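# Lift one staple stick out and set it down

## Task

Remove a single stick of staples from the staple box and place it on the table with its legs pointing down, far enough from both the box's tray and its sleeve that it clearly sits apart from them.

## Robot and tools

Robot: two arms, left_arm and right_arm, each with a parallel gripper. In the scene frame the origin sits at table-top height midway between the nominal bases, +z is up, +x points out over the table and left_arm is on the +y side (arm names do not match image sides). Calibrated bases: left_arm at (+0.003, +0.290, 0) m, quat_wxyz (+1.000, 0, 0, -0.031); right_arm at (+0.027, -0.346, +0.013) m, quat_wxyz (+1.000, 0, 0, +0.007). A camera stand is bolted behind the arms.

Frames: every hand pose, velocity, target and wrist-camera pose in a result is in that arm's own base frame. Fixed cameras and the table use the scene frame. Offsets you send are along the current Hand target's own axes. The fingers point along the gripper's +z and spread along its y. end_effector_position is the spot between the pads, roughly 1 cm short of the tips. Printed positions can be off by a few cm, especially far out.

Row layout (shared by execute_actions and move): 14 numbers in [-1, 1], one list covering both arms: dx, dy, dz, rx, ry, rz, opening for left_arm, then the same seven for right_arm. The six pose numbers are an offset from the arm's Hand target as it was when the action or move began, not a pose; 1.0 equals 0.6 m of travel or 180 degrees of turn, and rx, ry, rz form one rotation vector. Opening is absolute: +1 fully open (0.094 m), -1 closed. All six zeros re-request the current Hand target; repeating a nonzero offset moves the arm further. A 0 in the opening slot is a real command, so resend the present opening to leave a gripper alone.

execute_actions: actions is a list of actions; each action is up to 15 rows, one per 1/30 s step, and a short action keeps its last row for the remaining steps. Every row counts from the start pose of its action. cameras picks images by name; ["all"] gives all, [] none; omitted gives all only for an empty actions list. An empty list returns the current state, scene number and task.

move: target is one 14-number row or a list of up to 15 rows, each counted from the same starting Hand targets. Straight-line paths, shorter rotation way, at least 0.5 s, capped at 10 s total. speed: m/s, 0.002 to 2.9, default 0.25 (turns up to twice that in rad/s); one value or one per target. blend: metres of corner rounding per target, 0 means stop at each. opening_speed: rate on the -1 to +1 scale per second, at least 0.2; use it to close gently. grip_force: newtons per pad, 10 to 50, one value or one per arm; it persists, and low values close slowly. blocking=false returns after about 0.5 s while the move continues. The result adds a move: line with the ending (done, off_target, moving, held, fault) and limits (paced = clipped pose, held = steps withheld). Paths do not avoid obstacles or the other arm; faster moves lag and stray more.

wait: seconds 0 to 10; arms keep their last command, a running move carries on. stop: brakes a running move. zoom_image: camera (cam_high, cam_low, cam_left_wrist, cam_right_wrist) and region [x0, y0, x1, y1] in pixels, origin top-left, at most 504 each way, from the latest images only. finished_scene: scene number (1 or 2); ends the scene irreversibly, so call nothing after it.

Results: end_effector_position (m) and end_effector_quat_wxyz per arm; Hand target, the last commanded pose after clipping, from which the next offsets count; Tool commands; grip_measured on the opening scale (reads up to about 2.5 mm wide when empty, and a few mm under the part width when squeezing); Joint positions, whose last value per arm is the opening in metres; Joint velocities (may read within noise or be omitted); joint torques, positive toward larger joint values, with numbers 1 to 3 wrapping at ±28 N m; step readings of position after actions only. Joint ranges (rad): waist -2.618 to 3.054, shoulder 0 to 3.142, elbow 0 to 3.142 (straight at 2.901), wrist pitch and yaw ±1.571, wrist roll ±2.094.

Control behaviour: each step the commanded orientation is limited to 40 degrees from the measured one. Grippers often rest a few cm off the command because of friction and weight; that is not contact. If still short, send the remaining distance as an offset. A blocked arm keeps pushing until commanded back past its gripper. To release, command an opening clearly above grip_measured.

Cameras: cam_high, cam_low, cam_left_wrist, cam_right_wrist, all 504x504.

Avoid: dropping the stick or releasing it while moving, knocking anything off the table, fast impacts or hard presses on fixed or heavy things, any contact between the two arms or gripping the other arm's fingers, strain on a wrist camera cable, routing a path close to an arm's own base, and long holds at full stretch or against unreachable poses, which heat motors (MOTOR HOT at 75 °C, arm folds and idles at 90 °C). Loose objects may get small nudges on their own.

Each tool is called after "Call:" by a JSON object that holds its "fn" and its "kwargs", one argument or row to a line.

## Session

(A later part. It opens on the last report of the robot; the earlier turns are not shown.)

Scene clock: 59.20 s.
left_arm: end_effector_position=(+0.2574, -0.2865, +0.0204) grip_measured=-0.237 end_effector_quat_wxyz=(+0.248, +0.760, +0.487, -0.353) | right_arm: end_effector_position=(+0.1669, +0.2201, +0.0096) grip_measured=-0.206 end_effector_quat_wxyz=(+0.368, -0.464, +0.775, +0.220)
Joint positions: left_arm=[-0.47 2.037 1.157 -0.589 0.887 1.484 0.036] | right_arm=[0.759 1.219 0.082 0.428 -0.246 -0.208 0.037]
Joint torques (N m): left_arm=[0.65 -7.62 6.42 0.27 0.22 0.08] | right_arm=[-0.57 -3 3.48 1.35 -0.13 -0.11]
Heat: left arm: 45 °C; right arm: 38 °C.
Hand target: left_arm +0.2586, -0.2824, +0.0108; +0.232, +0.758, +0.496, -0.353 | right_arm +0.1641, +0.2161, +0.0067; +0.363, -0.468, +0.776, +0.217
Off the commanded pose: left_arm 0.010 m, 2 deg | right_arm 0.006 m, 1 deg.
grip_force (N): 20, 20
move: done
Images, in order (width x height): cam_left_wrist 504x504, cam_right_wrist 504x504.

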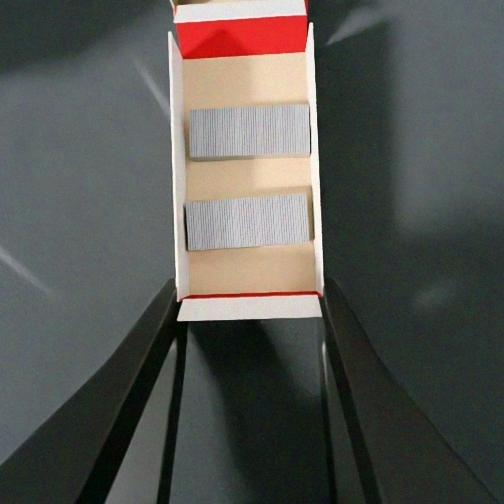

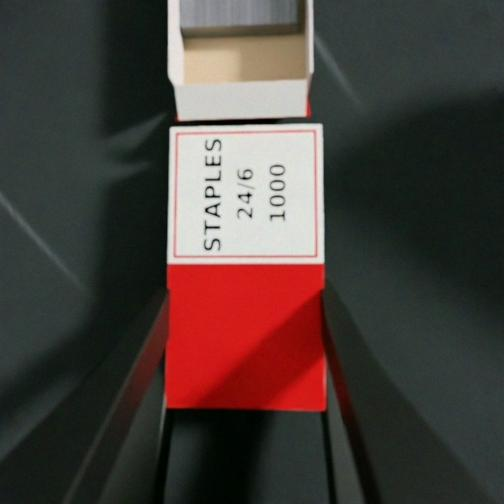

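Call:
{"fn": "move", "kwargs": {
  "target": [
    [0,0,0,0,0,0,-0.38,0.01,0,0.009,0,0,0,-0.24],
    [0,0,0,0,0,0,0.2,0.01,0,0.009,0,0,0,0.3],
    [-0.021,0,-0.105,0,0,0,0.2,-0.03,0,-0.2,0,0,0,0.3]
  ],
  "cameras": ["cam_left_wrist","cam_right_wrist","cam_high"],
  "speed": [0.1,0.1,0.2],
  "opening_speed": 1.0
}}

Scene clock: 65.13 s.
left_arm: end_effector_position=(+0.2679, -0.2431, +0.0423) grip_measured=+0.198 end_effector_quat_wxyz=(+0.211, +0.753, +0.507, -0.363) | right_arm: end_effector_position=(+0.1249, +0.1424, +0.0823) grip_measured=+0.297 end_effector_quat_wxyz=(+0.344, -0.461, +0.790, +0.214)
Joint positions: left_arm=[-0.352 2.037 1.275 -0.926 0.862 1.659 0.056] | right_arm=[0.357 0.372 0.304 -0.815 -0.515 -0.512 0.061]
Joint torques (N m): left_arm=[0.28 -14.35 7.13 -0.06 0.43 0.1] | right_arm=[-0.55 0.83 7.73 1.24 -0.41 -0.09]
Heat: left arm: 45 °C; right arm: 38 °C.
Hand target: left_arm +0.2746, -0.2455, +0.0610; +0.232, +0.759, +0.496, -0.353 | right_arm +0.1262, +0.1452, +0.0977; +0.363, -0.468, +0.776, +0.217
Off the commanded pose: left_arm 0.020 m, 3 deg | right_arm 0.016 m, 3 deg.
grip_force (N): 20, 20
move: off_target (left_arm, right_arm); target 2's new opening was sent with right_arm's hand 0.011 m and 2 deg from that target
Images, in order (width x height): cam_high 504x504, cam_left_wrist 504x504, cam_right_wrist 504x504.

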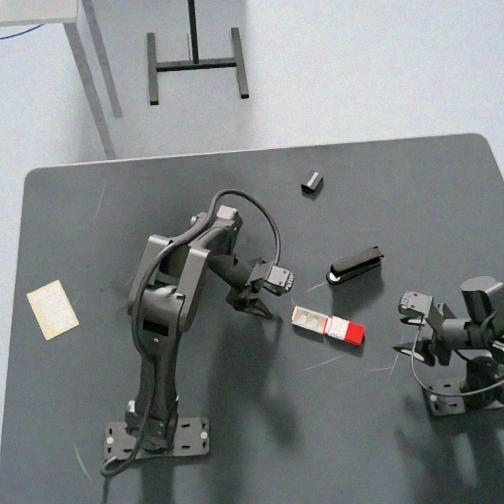

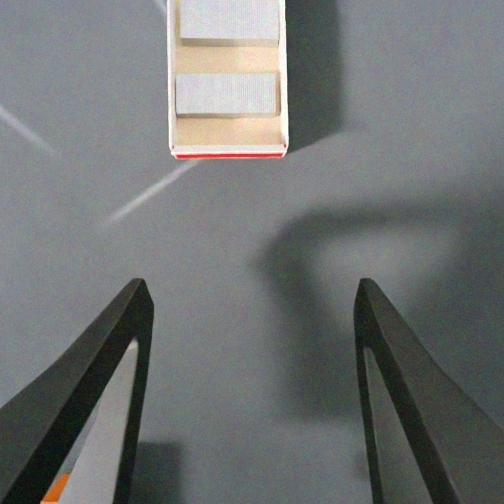

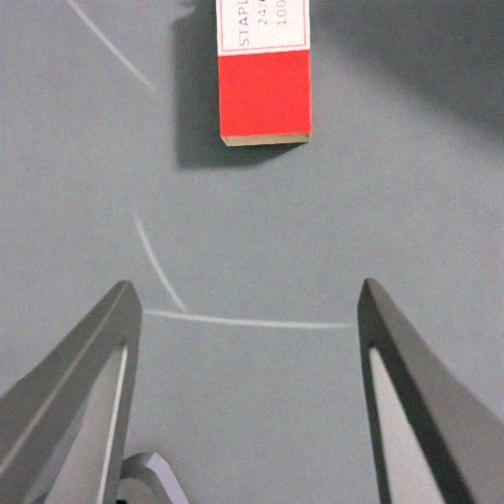

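Call:
{"fn": "move", "kwargs": {
  "target": [-0.092,0.0047,0.073,-0.217,0.217,-0.465,-0.5,0,0,0,0,0,0,0.3],
  "cameras": ["cam_left_wrist","cam_high"]
}}

Scene clock: 70.70 s.
left_arm: end_effector_position=(+0.2464, -0.3090, +0.0784) grip_measured=-0.498 end_effector_quat_wxyz=(+0.001, +0.209, +0.978, -0.011) | right_arm: end_effector_position=(+0.1246, +0.1424, +0.0822) grip_measured=+0.297 end_effector_quat_wxyz=(+0.343, -0.462, +0.789, +0.214)
Joint positions: left_arm=[-0.893 2.045 1.707 -1.217 0.015 -0.473 0.024] | right_arm=[0.357 0.372 0.304 -0.816 -0.515 -0.513 0.061]
Joint torques (N m): left_arm=[-0.2 -9.11 8.34 0.22 -0.14 -0.16] | right_arm=[-0.64 0.8 7.73 1.23 -0.39 -0.13]
Heat: left arm: 45 °C; right arm: 39 °C.
Hand target: left_arm +0.2495, -0.3100, +0.0752; +0.001, +0.204, +0.979, +0.000 | right_arm +0.1263, +0.1452, +0.0977; +0.363, -0.468, +0.776, +0.217
Off the commanded pose: left_arm 0.005 m, 1 deg | right_arm 0.016 m, 3 deg.
grip_force (N): 20, 20
move: off_target (right_arm)
Images, in order (width x height): cam_high 504x504, cam_left_wrist 504x504.

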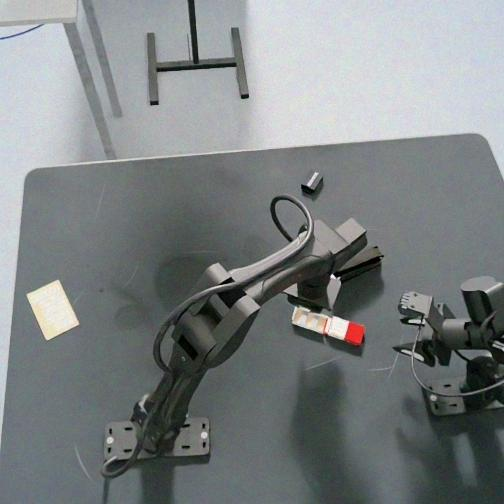

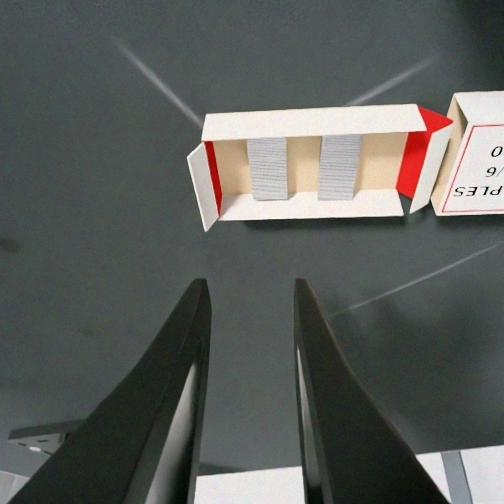

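Call:
{"fn": "move", "kwargs": {
  "target": [0.04,-0.011,0.04,0,0,0,-0.5,0,0,0,0,0,0,0.3],
  "cameras": ["cam_left_wrist"]
}}

Scene clock: 73.27 s.
left_arm: end_effector_position=(+0.2211, -0.3052, +0.0427) grip_measured=-0.498 end_effector_quat_wxyz=(-0.017, +0.210, +0.978, +0.006) | right_arm: end_effector_position=(+0.1246, +0.1424, +0.0822) grip_measured=+0.297 end_effector_quat_wxyz=(+0.343, -0.462, +0.789, +0.214)
Joint positions: left_arm=[-0.94 2.045 1.562 -1.122 0.013 -0.518 0.024] | right_arm=[0.357 0.372 0.304 -0.816 -0.515 -0.513 0.061]
Joint torques (N m): left_arm=[0.03 -14 5.3 0.33 -0.11 -0.12] | right_arm=[-0.65 0.8 7.72 1.23 -0.38 -0.13]
Heat: left arm: 45 °C; right arm: 39 °C.
Hand target: left_arm +0.2250, -0.3063, +0.0511; +0.001, +0.204, +0.979, +0.000 | right_arm +0.1263, +0.1452, +0.0977; +0.363, -0.468, +0.776, +0.217
Off the commanded pose: left_arm 0.009 m, 2 deg | right_arm 0.016 m, 3 deg.
grip_force (N): 20, 20
move: off_target (right_arm)
Images, in order (width x height): cam_left_wrist 504x504.

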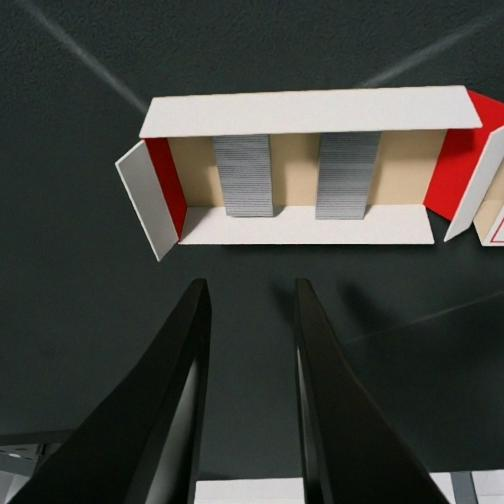

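Call:
{"fn": "move", "kwargs": {
  "target": [0.004,0.003,0.033,0,0,0,-0.5,0,0,0,0,0,0,0.3],
  "cameras": ["cam_left_wrist"],
  "speed": 0.08
}}

Scene clock: 75.30 s.
left_arm: end_effector_position=(+0.2196, -0.3032, +0.0261) grip_measured=-0.498 end_effector_quat_wxyz=(-0.013, +0.209, +0.978, +0.003) | right_arm: end_effector_position=(+0.1246, +0.1424, +0.0822) grip_measured=+0.297 end_effector_quat_wxyz=(+0.343, -0.462, +0.789, +0.214)
Joint positions: left_arm=[-0.94 2.045 1.494 -1.045 0.013 -0.518 0.024] | right_arm=[0.357 0.372 0.304 -0.816 -0.515 -0.513 0.061]
Joint torques (N m): left_arm=[0.13 -13.04 5.15 0.38 -0.12 -0.12] | right_arm=[-0.62 0.84 7.76 1.23 -0.38 -0.13]
Heat: left arm: 45 °C; right arm: 40 °C.
Hand target: left_arm +0.2236, -0.3037, +0.0313; +0.001, +0.204, +0.979, +0.000 | right_arm +0.1263, +0.1452, +0.0977; +0.363, -0.468, +0.776, +0.217
Off the commanded pose: left_arm 0.007 m, 2 deg | right_arm 0.016 m, 3 deg.
grip_force (N): 20, 20
move: off_target (right_arm)
Images, in order (width x height): cam_left_wrist 504x504.

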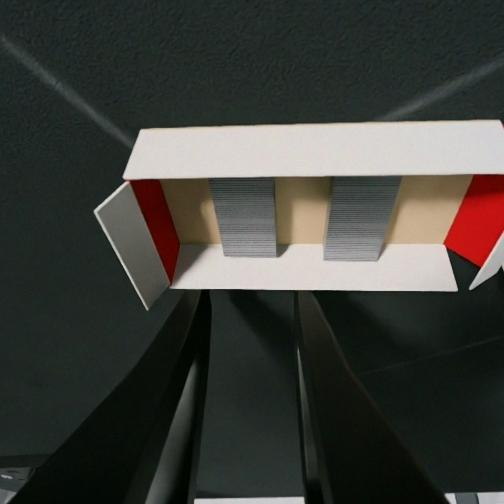

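Call:
{"fn": "move", "kwargs": {
  "target": [
    [0,0.002,-0.05,0,0,0,-0.5,0,0,0,0,0,0,0.3],
    [-0.027,0.002,-0.05,0,0,0,-0.5,0,0,0,0,0,0,0.3],
    [-0.027,0.002,-0.003,0,0,0,-0.5,0,0,0,0,0,0,0.3]
  ],
  "cameras": ["cam_left_wrist"],
  "blend": [0.005,0.005,0],
  "speed": 0.1
}}

Scene clock: 78.57 s.
left_arm: end_effector_position=(+0.2364, -0.3111, +0.0430) grip_measured=-0.498 end_effector_quat_wxyz=(+0.002, +0.203, +0.979, -0.010) | right_arm: end_effector_position=(+0.1246, +0.1424, +0.0822) grip_measured=+0.297 end_effector_quat_wxyz=(+0.343, -0.462, +0.789, +0.214)
Joint positions: left_arm=[-0.918 2.05 1.572 -1.076 0.012 -0.508 0.024] | right_arm=[0.357 0.372 0.304 -0.816 -0.515 -0.513 0.061]
Joint torques (N m): left_arm=[0.18 -9.26 5.48 0.44 -0.12 0.03] | right_arm=[-0.64 0.84 7.75 1.23 -0.39 -0.13]
Heat: left arm: 44 °C; right arm: 40 °C.
Hand target: left_arm +0.2388, -0.3092, +0.0332; +0.001, +0.204, +0.979, +0.000 | right_arm +0.1263, +0.1452, +0.0977; +0.363, -0.468, +0.776, +0.217
Off the commanded pose: left_arm 0.010 m, 1 deg | right_arm 0.016 m, 3 deg.
grip_force (N): 20, 20
move: off_target (right_arm)
Images, in order (width x height): cam_left_wrist 504x504.

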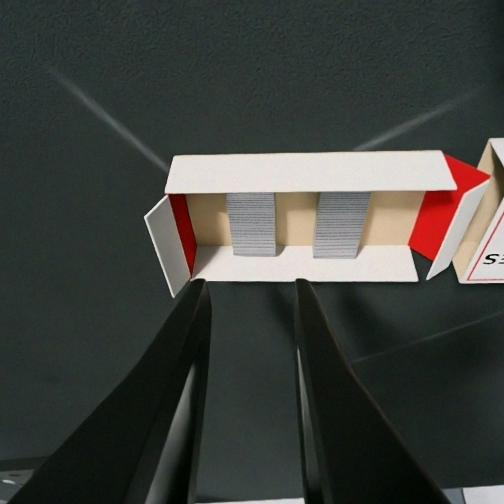

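Call:
{"fn": "move", "kwargs": {
  "target": [0.005,0,0.033,0,0,0,-0.5,0,0,0,0,0,0,0.3],
  "cameras": ["cam_left_wrist"],
  "speed": 0.08
}}

Scene clock: 79.77 s.
left_arm: end_effector_position=(+0.2343, -0.3085, +0.0310) grip_measured=-0.499 end_effector_quat_wxyz=(+0.001, +0.203, +0.979, -0.009) | right_arm: end_effector_position=(+0.1246, +0.1424, +0.0822) grip_measured=+0.297 end_effector_quat_wxyz=(+0.343, -0.462, +0.789, +0.214)
Joint positions: left_arm=[-0.918 2.053 1.528 -1.033 0.012 -0.508 0.024] | right_arm=[0.357 0.372 0.304 -0.816 -0.515 -0.513 0.061]
Joint torques (N m): left_arm=[-0.18 -8.47 3.73 0.77 -0.11 -0.02] | right_arm=[-0.65 0.81 7.77 1.23 -0.39 -0.13]
Heat: left arm: 44 °C; right arm: 40 °C.
Hand target: left_arm +0.2361, -0.3080, +0.0133; +0.001, +0.204, +0.979, +0.000 | right_arm +0.1263, +0.1452, +0.0977; +0.363, -0.468, +0.776, +0.217
Off the commanded pose: left_arm 0.018 m, 1 deg | right_arm 0.016 m, 3 deg.
grip_force (N): 20, 20
move: off_target (left_arm, right_arm)
Images, in order (width x height): cam_left_wrist 504x504.

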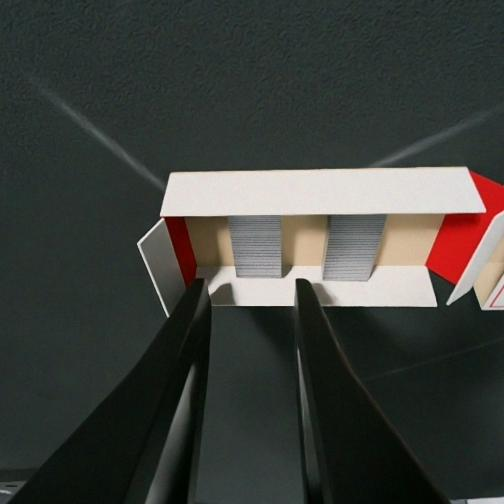

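Call:
{"fn": "move", "kwargs": {
  "target": [-0.006,0,0.012,0,0,0,-0.5,0,0,0,0,0,0,0.3],
  "cameras": ["cam_left_wrist"],
  "speed": 0.08
}}

Call:
{"fn": "zoom_image", "kwargs": {
  "camera": "cam_left_wrist",
  "region": [150, 160, 400, 360]
}}

Scene clock: 81.37 s.
left_arm: end_effector_position=(+0.2345, -0.3086, +0.0310) grip_measured=-0.499 end_effector_quat_wxyz=(+0.001, +0.205, +0.979, -0.009) | right_arm: end_effector_position=(+0.1246, +0.1424, +0.0822) grip_measured=+0.297 end_effector_quat_wxyz=(+0.343, -0.462, +0.789, +0.214)
Joint positions: left_arm=[-0.918 2.053 1.528 -1.032 0.012 -0.505 0.024] | right_arm=[0.357 0.372 0.304 -0.816 -0.515 -0.513 0.061]
Joint torques (N m): left_arm=[0.25 -6.83 3.66 0.94 -0.11 0.01] | right_arm=[-0.62 0.81 7.77 1.22 -0.39 -0.13]
Heat: left arm: 44 °C; right arm: 40 °C.
Hand target: left_arm +0.2394, -0.3094, +0.0062; +0.001, +0.204, +0.979, +0.000 | right_arm +0.1263, +0.1452, +0.0977; +0.363, -0.468, +0.776, +0.217
Off the commanded pose: left_arm 0.025 m, 1 deg | right_arm 0.016 m, 3 deg.
grip_force (N): 20, 20
move: off_target (left_arm, right_arm)
Images, in order (width x height): cam_left_wrist 504x504.

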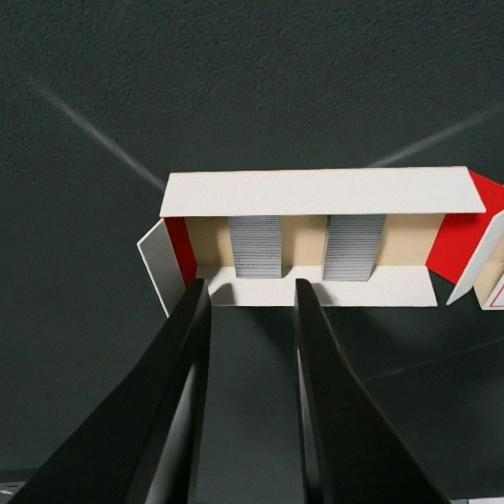

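Scaled by 2.016 from the camera's 504x504 image, which has a finer 720x720 frame.

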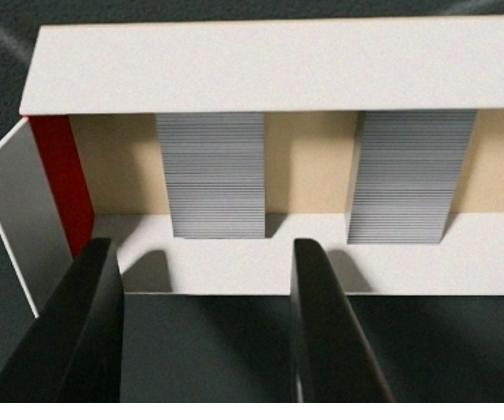

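Call:
{"fn": "move", "kwargs": {
  "target": [
    [0,0,-0.055,0,0,0,-0.5,0,0,0,0,0,0,0.3],
    [-0.016,0,-0.055,0,0,0,-0.5,0,0,0,0,0,0,0.3],
    [-0.016,0,-0.002,0,0,0,-0.5,0,0,0,0,0,0,0.3]
  ],
  "cameras": ["cam_left_wrist"],
  "blend": [0.005,0.005,0],
  "speed": 0.08
}}

Scene clock: 83.50 s.
left_arm: end_effector_position=(+0.2438, -0.3145, +0.0189) grip_measured=-0.499 end_effector_quat_wxyz=(-0.001, +0.205, +0.979, -0.008) | right_arm: end_effector_position=(+0.1246, +0.1424, +0.0822) grip_measured=+0.297 end_effector_quat_wxyz=(+0.343, -0.462, +0.789, +0.214)
Joint positions: left_arm=[-0.908 2.109 1.564 -1.017 0.012 -0.495 0.024] | right_arm=[0.357 0.372 0.304 -0.816 -0.515 -0.513 0.061]
Joint torques (N m): left_arm=[0.47 -9.42 5.2 0.57 -0.11 0.01] | right_arm=[-0.66 0.81 7.77 1.24 -0.39 -0.13]
Heat: left arm: 44 °C; right arm: 41 °C.
Hand target: left_arm +0.2482, -0.3132, +0.0073; +0.001, +0.205, +0.979, +0.000 | right_arm +0.1263, +0.1452, +0.0977; +0.363, -0.468, +0.776, +0.217
Off the commanded pose: left_arm 0.012 m, 1 deg | right_arm 0.016 m, 3 deg.
grip_force (N): 20, 20
move: off_target (left_arm, right_arm); blend cut to 0.0048 m at target 1, 0.0048 m at target 2
Images, in order (width x height): cam_left_wrist 504x504.

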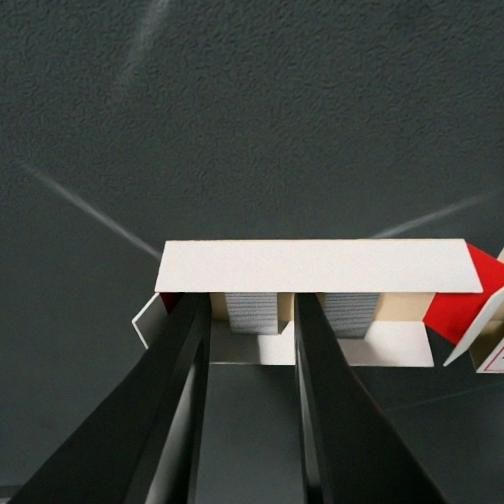

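Call:
{"fn": "move", "kwargs": {
  "target": [
    [0,0,0.012,0,0,0,-0.5,0,0,0,0,0,0,0.3],
    [0,0,0.012,0,0,0,-0.86,0,0,0,0,0,0,0.3]
  ],
  "cameras": ["cam_left_wrist"],
  "speed": 0.05,
  "opening_speed": 0.4
}}

Scene clock: 86.07 s.
left_arm: end_effector_position=(+0.2457, -0.3176, +0.0185) grip_measured=-0.725 end_effector_quat_wxyz=(+0.004, +0.206, +0.979, -0.013) | right_arm: end_effector_position=(+0.1246, +0.1424, +0.0822) grip_measured=+0.297 end_effector_quat_wxyz=(+0.343, -0.462, +0.789, +0.214)
Joint positions: left_arm=[-0.908 2.109 1.562 -1 0.015 -0.494 0.013] | right_arm=[0.357 0.372 0.304 -0.816 -0.515 -0.513 0.061]
Joint torques (N m): left_arm=[0.43 -8.66 4.04 0.66 -0.14 0.01] | right_arm=[-0.66 0.81 7.79 1.24 -0.39 -0.13]
Heat: left arm: 44 °C; right arm: 41 °C.
Hand target: left_arm +0.2482, -0.3132, +0.0001; +0.001, +0.205, +0.979, +0.000 | right_arm +0.1263, +0.1452, +0.0977; +0.363, -0.468, +0.776, +0.217
Off the commanded pose: left_arm 0.019 m, 2 deg | right_arm 0.016 m, 3 deg.
grip_force (N): 20, 20
move: off_target (left_arm, right_arm); target 2's new opening was sent with left_arm's hand 0.019 m and 1 deg from that target
Images, in order (width x height): cam_left_wrist 504x504.

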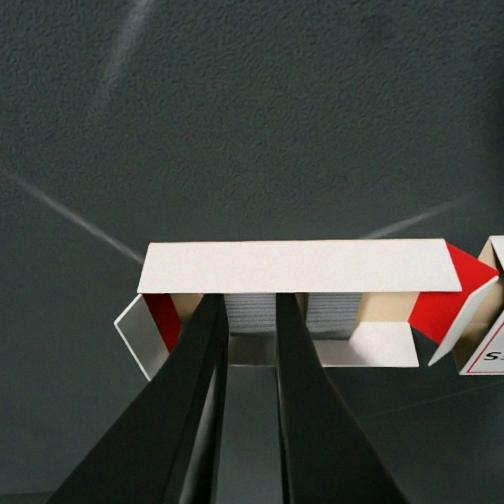

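Call:
{"fn": "move", "kwargs": {
  "target": [
    [0,0,-0.14,0,0,0,-0.86,0,0,0,0,0,0,0.3],
    [0.148,0.15,-0.14,0,0,0,-0.86,0,0,0,0,0,0,0.3],
    [0.148,0.15,-0.055,0,0,0,-0.86,0,0,0,0,0,0,0.3]
  ],
  "cameras": ["cam_left_wrist","cam_high"],
  "speed": [0.1,0.2,0.15],
  "blend": [0.01,0.01,0]
}}

Call:
{"fn": "zoom_image", "kwargs": {
  "camera": "cam_high",
  "region": [230, 250, 380, 400]
}}

Scene clock: 90.13 s.
left_arm: end_effector_position=(+0.2005, -0.1970, +0.0385) grip_measured=-0.725 end_effector_quat_wxyz=(+0.001, +0.204, +0.979, -0.006) | right_arm: end_effector_position=(+0.1246, +0.1424, +0.0822) grip_measured=+0.297 end_effector_quat_wxyz=(+0.343, -0.462, +0.789, +0.214)
Joint positions: left_arm=[-0.774 1.663 1.048 -0.946 0.009 -0.363 0.013] | right_arm=[0.357 0.372 0.304 -0.816 -0.515 -0.513 0.061]
Joint torques (N m): left_arm=[0.35 -5.9 5.2 0.46 -0.09 0.04] | right_arm=[-0.65 0.83 7.75 1.24 -0.38 -0.13]
Heat: left arm: 44 °C; right arm: 41 °C.
Hand target: left_arm +0.2028, -0.1952, +0.0330; +0.001, +0.205, +0.979, +0.000 | right_arm +0.1263, +0.1452, +0.0977; +0.363, -0.468, +0.776, +0.217
Off the commanded pose: left_arm 0.006 m, 1 deg | right_arm 0.016 m, 3 deg.
grip_force (N): 20, 20
move: off_target (right_arm)
Images, in order (width x height): cam_high 504x504, cam_left_wrist 504x504.

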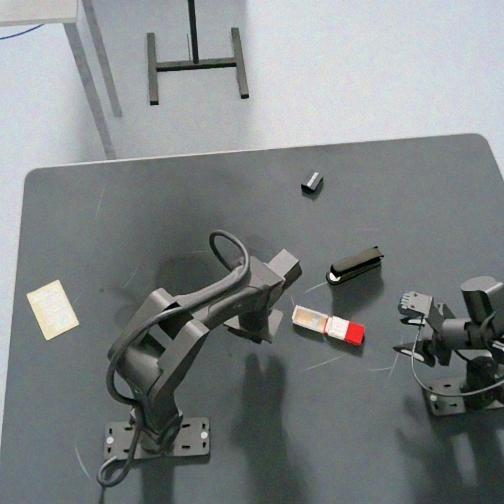

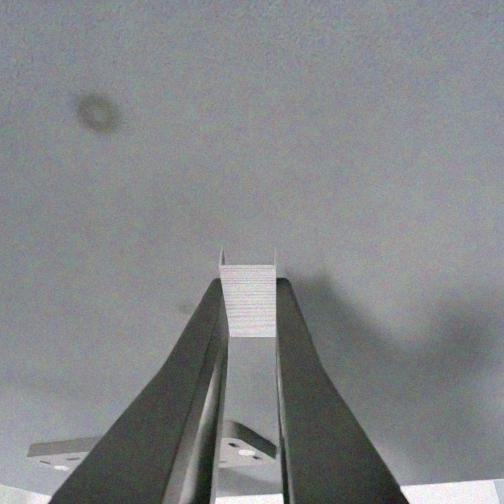

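Scaled by 3.360 from the camera's 504x504 image, which has a finer 720x720 frame.

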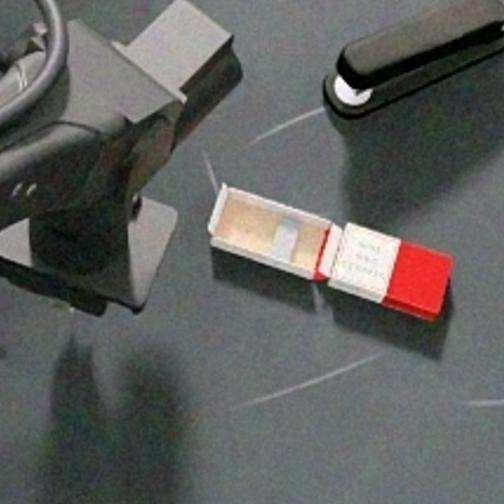

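Call:
{"fn": "move", "kwargs": {
  "target": [
    [0,0,0.028,0,0,0,-0.86,0,0,0,0,0,0,0.3],
    [0,0,0.04,0,0,0,-0.86,0,0,0,0,0,0,0.3]
  ],
  "cameras": ["cam_left_wrist"],
  "speed": 0.03,
  "blend": [0.003,0]
}}

Call:
{"fn": "zoom_image", "kwargs": {
  "camera": "cam_left_wrist",
  "region": [180, 200, 330, 350]
}}

Scene clock: 92.27 s.
left_arm: end_effector_position=(+0.2000, -0.1965, +0.0160) grip_measured=-0.725 end_effector_quat_wxyz=(-0.001, +0.204, +0.979, -0.005) | right_arm: end_effector_position=(+0.1246, +0.1424, +0.0822) grip_measured=+0.297 end_effector_quat_wxyz=(+0.343, -0.462, +0.789, +0.214)
Joint positions: left_arm=[-0.774 1.701 0.993 -0.858 0.009 -0.363 0.013] | right_arm=[0.357 0.372 0.304 -0.816 -0.515 -0.513 0.061]
Joint torques (N m): left_arm=[0.38 -5.78 4.72 0.54 -0.09 0.04] | right_arm=[-0.65 0.8 7.76 1.23 -0.38 -0.12]
Heat: left arm: 44 °C; right arm: 41 °C.
Hand target: left_arm +0.2029, -0.1952, +0.0090; +0.001, +0.204, +0.979, +0.000 | right_arm +0.1263, +0.1452, +0.0977; +0.363, -0.468, +0.776, +0.217
Off the commanded pose: left_arm 0.008 m, 1 deg | right_arm 0.016 m, 3 deg.
grip_force (N): 20, 20
move: off_target (right_arm)
Images, in order (width x height): cam_left_wrist 504x504.

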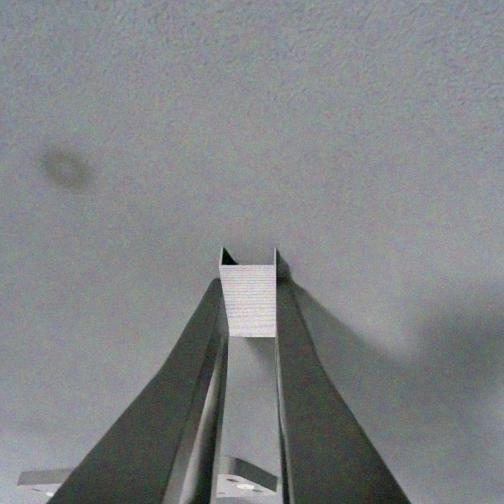

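Scaled by 3.360 from the camera's 504x504 image, which has a finer 720x720 frame.

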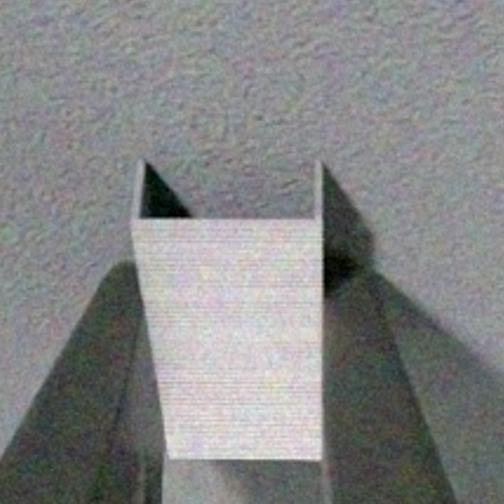

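Call:
{"fn": "move", "kwargs": {
  "target": [0,0,0.012,0,0,0,-0.86,0,0,0,0,0,0,0.3],
  "speed": 0.02,
  "cameras": ["cam_left_wrist"]
}}

Call:
{"fn": "zoom_image", "kwargs": {
  "camera": "cam_left_wrist",
  "region": [180, 200, 330, 350]
}}

Scene clock: 93.33 s.
left_arm: end_effector_position=(+0.2006, -0.1970, +0.0156) grip_measured=-0.725 end_effector_quat_wxyz=(+0.001, +0.204, +0.979, -0.006) | right_arm: end_effector_position=(+0.1246, +0.1424, +0.0822) grip_measured=+0.297 end_effector_quat_wxyz=(+0.343, -0.462, +0.789, +0.214)
Joint positions: left_arm=[-0.774 1.701 0.991 -0.852 0.009 -0.362 0.013] | right_arm=[0.357 0.372 0.304 -0.816 -0.515 -0.513 0.061]
Joint torques (N m): left_arm=[0.34 -4.67 3.51 0.78 -0.09 0.03] | right_arm=[-0.65 0.8 7.76 1.24 -0.39 -0.13]
Heat: left arm: 44 °C; right arm: 41 °C.
Hand target: left_arm +0.2029, -0.1952, +0.0018; +0.001, +0.204, +0.979, +0.000 | right_arm +0.1263, +0.1452, +0.0977; +0.363, -0.468, +0.776, +0.217
Off the commanded pose: left_arm 0.014 m, 1 deg | right_arm 0.016 m, 3 deg.
grip_force (N): 20, 20
move: off_target (left_arm, right_arm)
Images, in order (width x height): cam_left_wrist 504x504.

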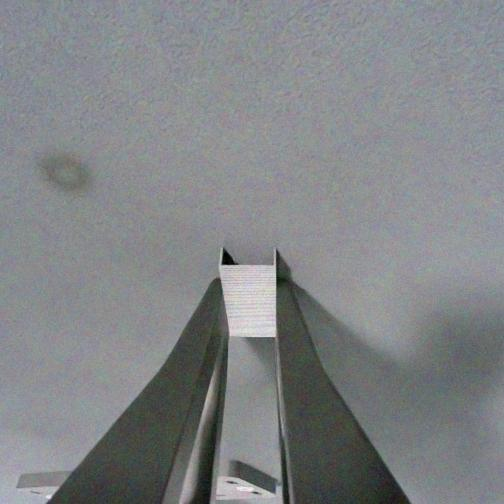

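Scaled by 3.360 from the camera's 504x504 image, which has a finer 720x720 frame.

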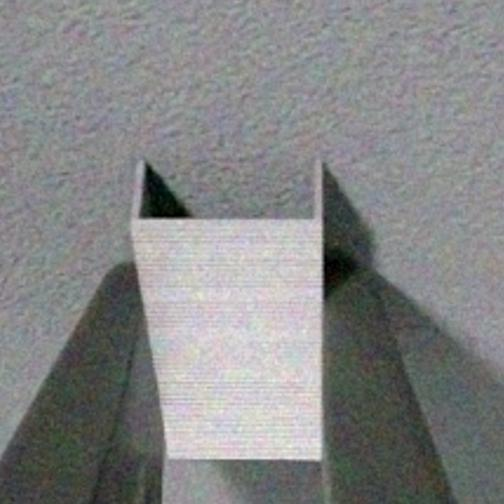

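Contact stalled. Relieve the push, open, lift.

Call:
{"fn": "move", "kwargs": {
  "target": [
    [0,0,-0.012,0,0,0,-0.86,0,0,0,0,0,0,0.3],
    [0,0,-0.012,0,0,0,-0.45,0,0,0,0,0,0,0.3],
    [0,0,-0.15,0,0,0,-0.45,0,0,0,0,0,0,0.3]
  ],
  "speed": [0.03,0.05,0.12],
  "opening_speed": 0.5,
  "cameras": ["cam_left_wrist","cam_high"]
}}

Scene clock: 97.03 s.
left_arm: end_effector_position=(+0.2009, -0.1910, +0.0793) grip_measured=-0.451 end_effector_quat_wxyz=(-0.012, +0.202, +0.979, +0.013) | right_arm: end_effector_position=(+0.1246, +0.1424, +0.0822) grip_measured=+0.297 end_effector_quat_wxyz=(+0.343, -0.462, +0.789, +0.214)
Joint positions: left_arm=[-0.769 1.644 1.195 -1.157 -0.008 -0.362 0.026] | right_arm=[0.357 0.372 0.304 -0.816 -0.515 -0.513 0.061]
Joint torques (N m): left_arm=[-0.12 -10.14 7.8 0.08 0.07 0.02] | right_arm=[-0.65 0.83 7.77 1.24 -0.39 -0.13]
Heat: left arm: 44 °C; right arm: 41 °C.
Hand target: left_arm +0.2028, -0.1952, +0.0918; +0.001, +0.205, +0.979, +0.000 | right_arm +0.1263, +0.1452, +0.0977; +0.363, -0.468, +0.776, +0.217
Off the commanded pose: left_arm 0.013 m, 2 deg | right_arm 0.016 m, 3 deg.
grip_force (N): 20, 20
move: off_target (left_arm, right_arm)
Images, in order (width x height): cam_high 504x504, cam_left_wrist 504x504.

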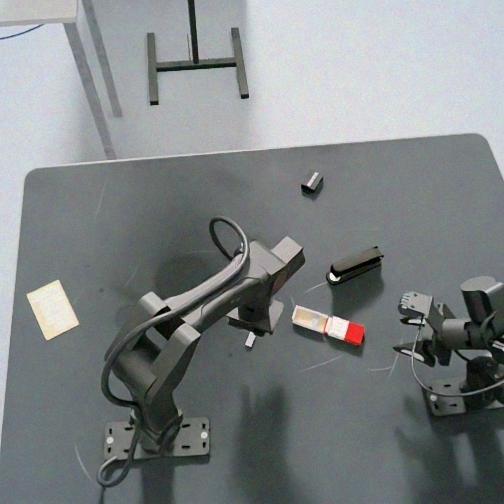

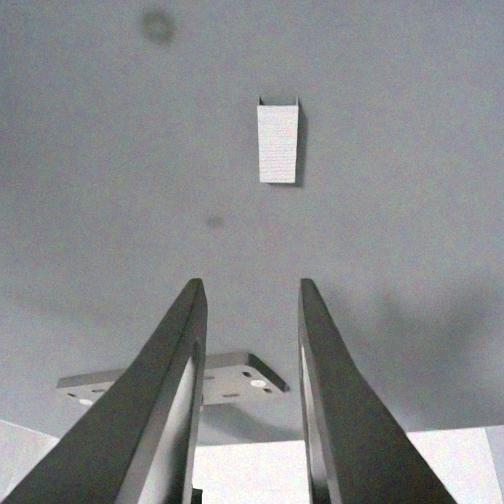

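Call:
{"fn": "finished_scene", "kwargs": {
  "scene": 2
}}

The scene is finished: the task was done.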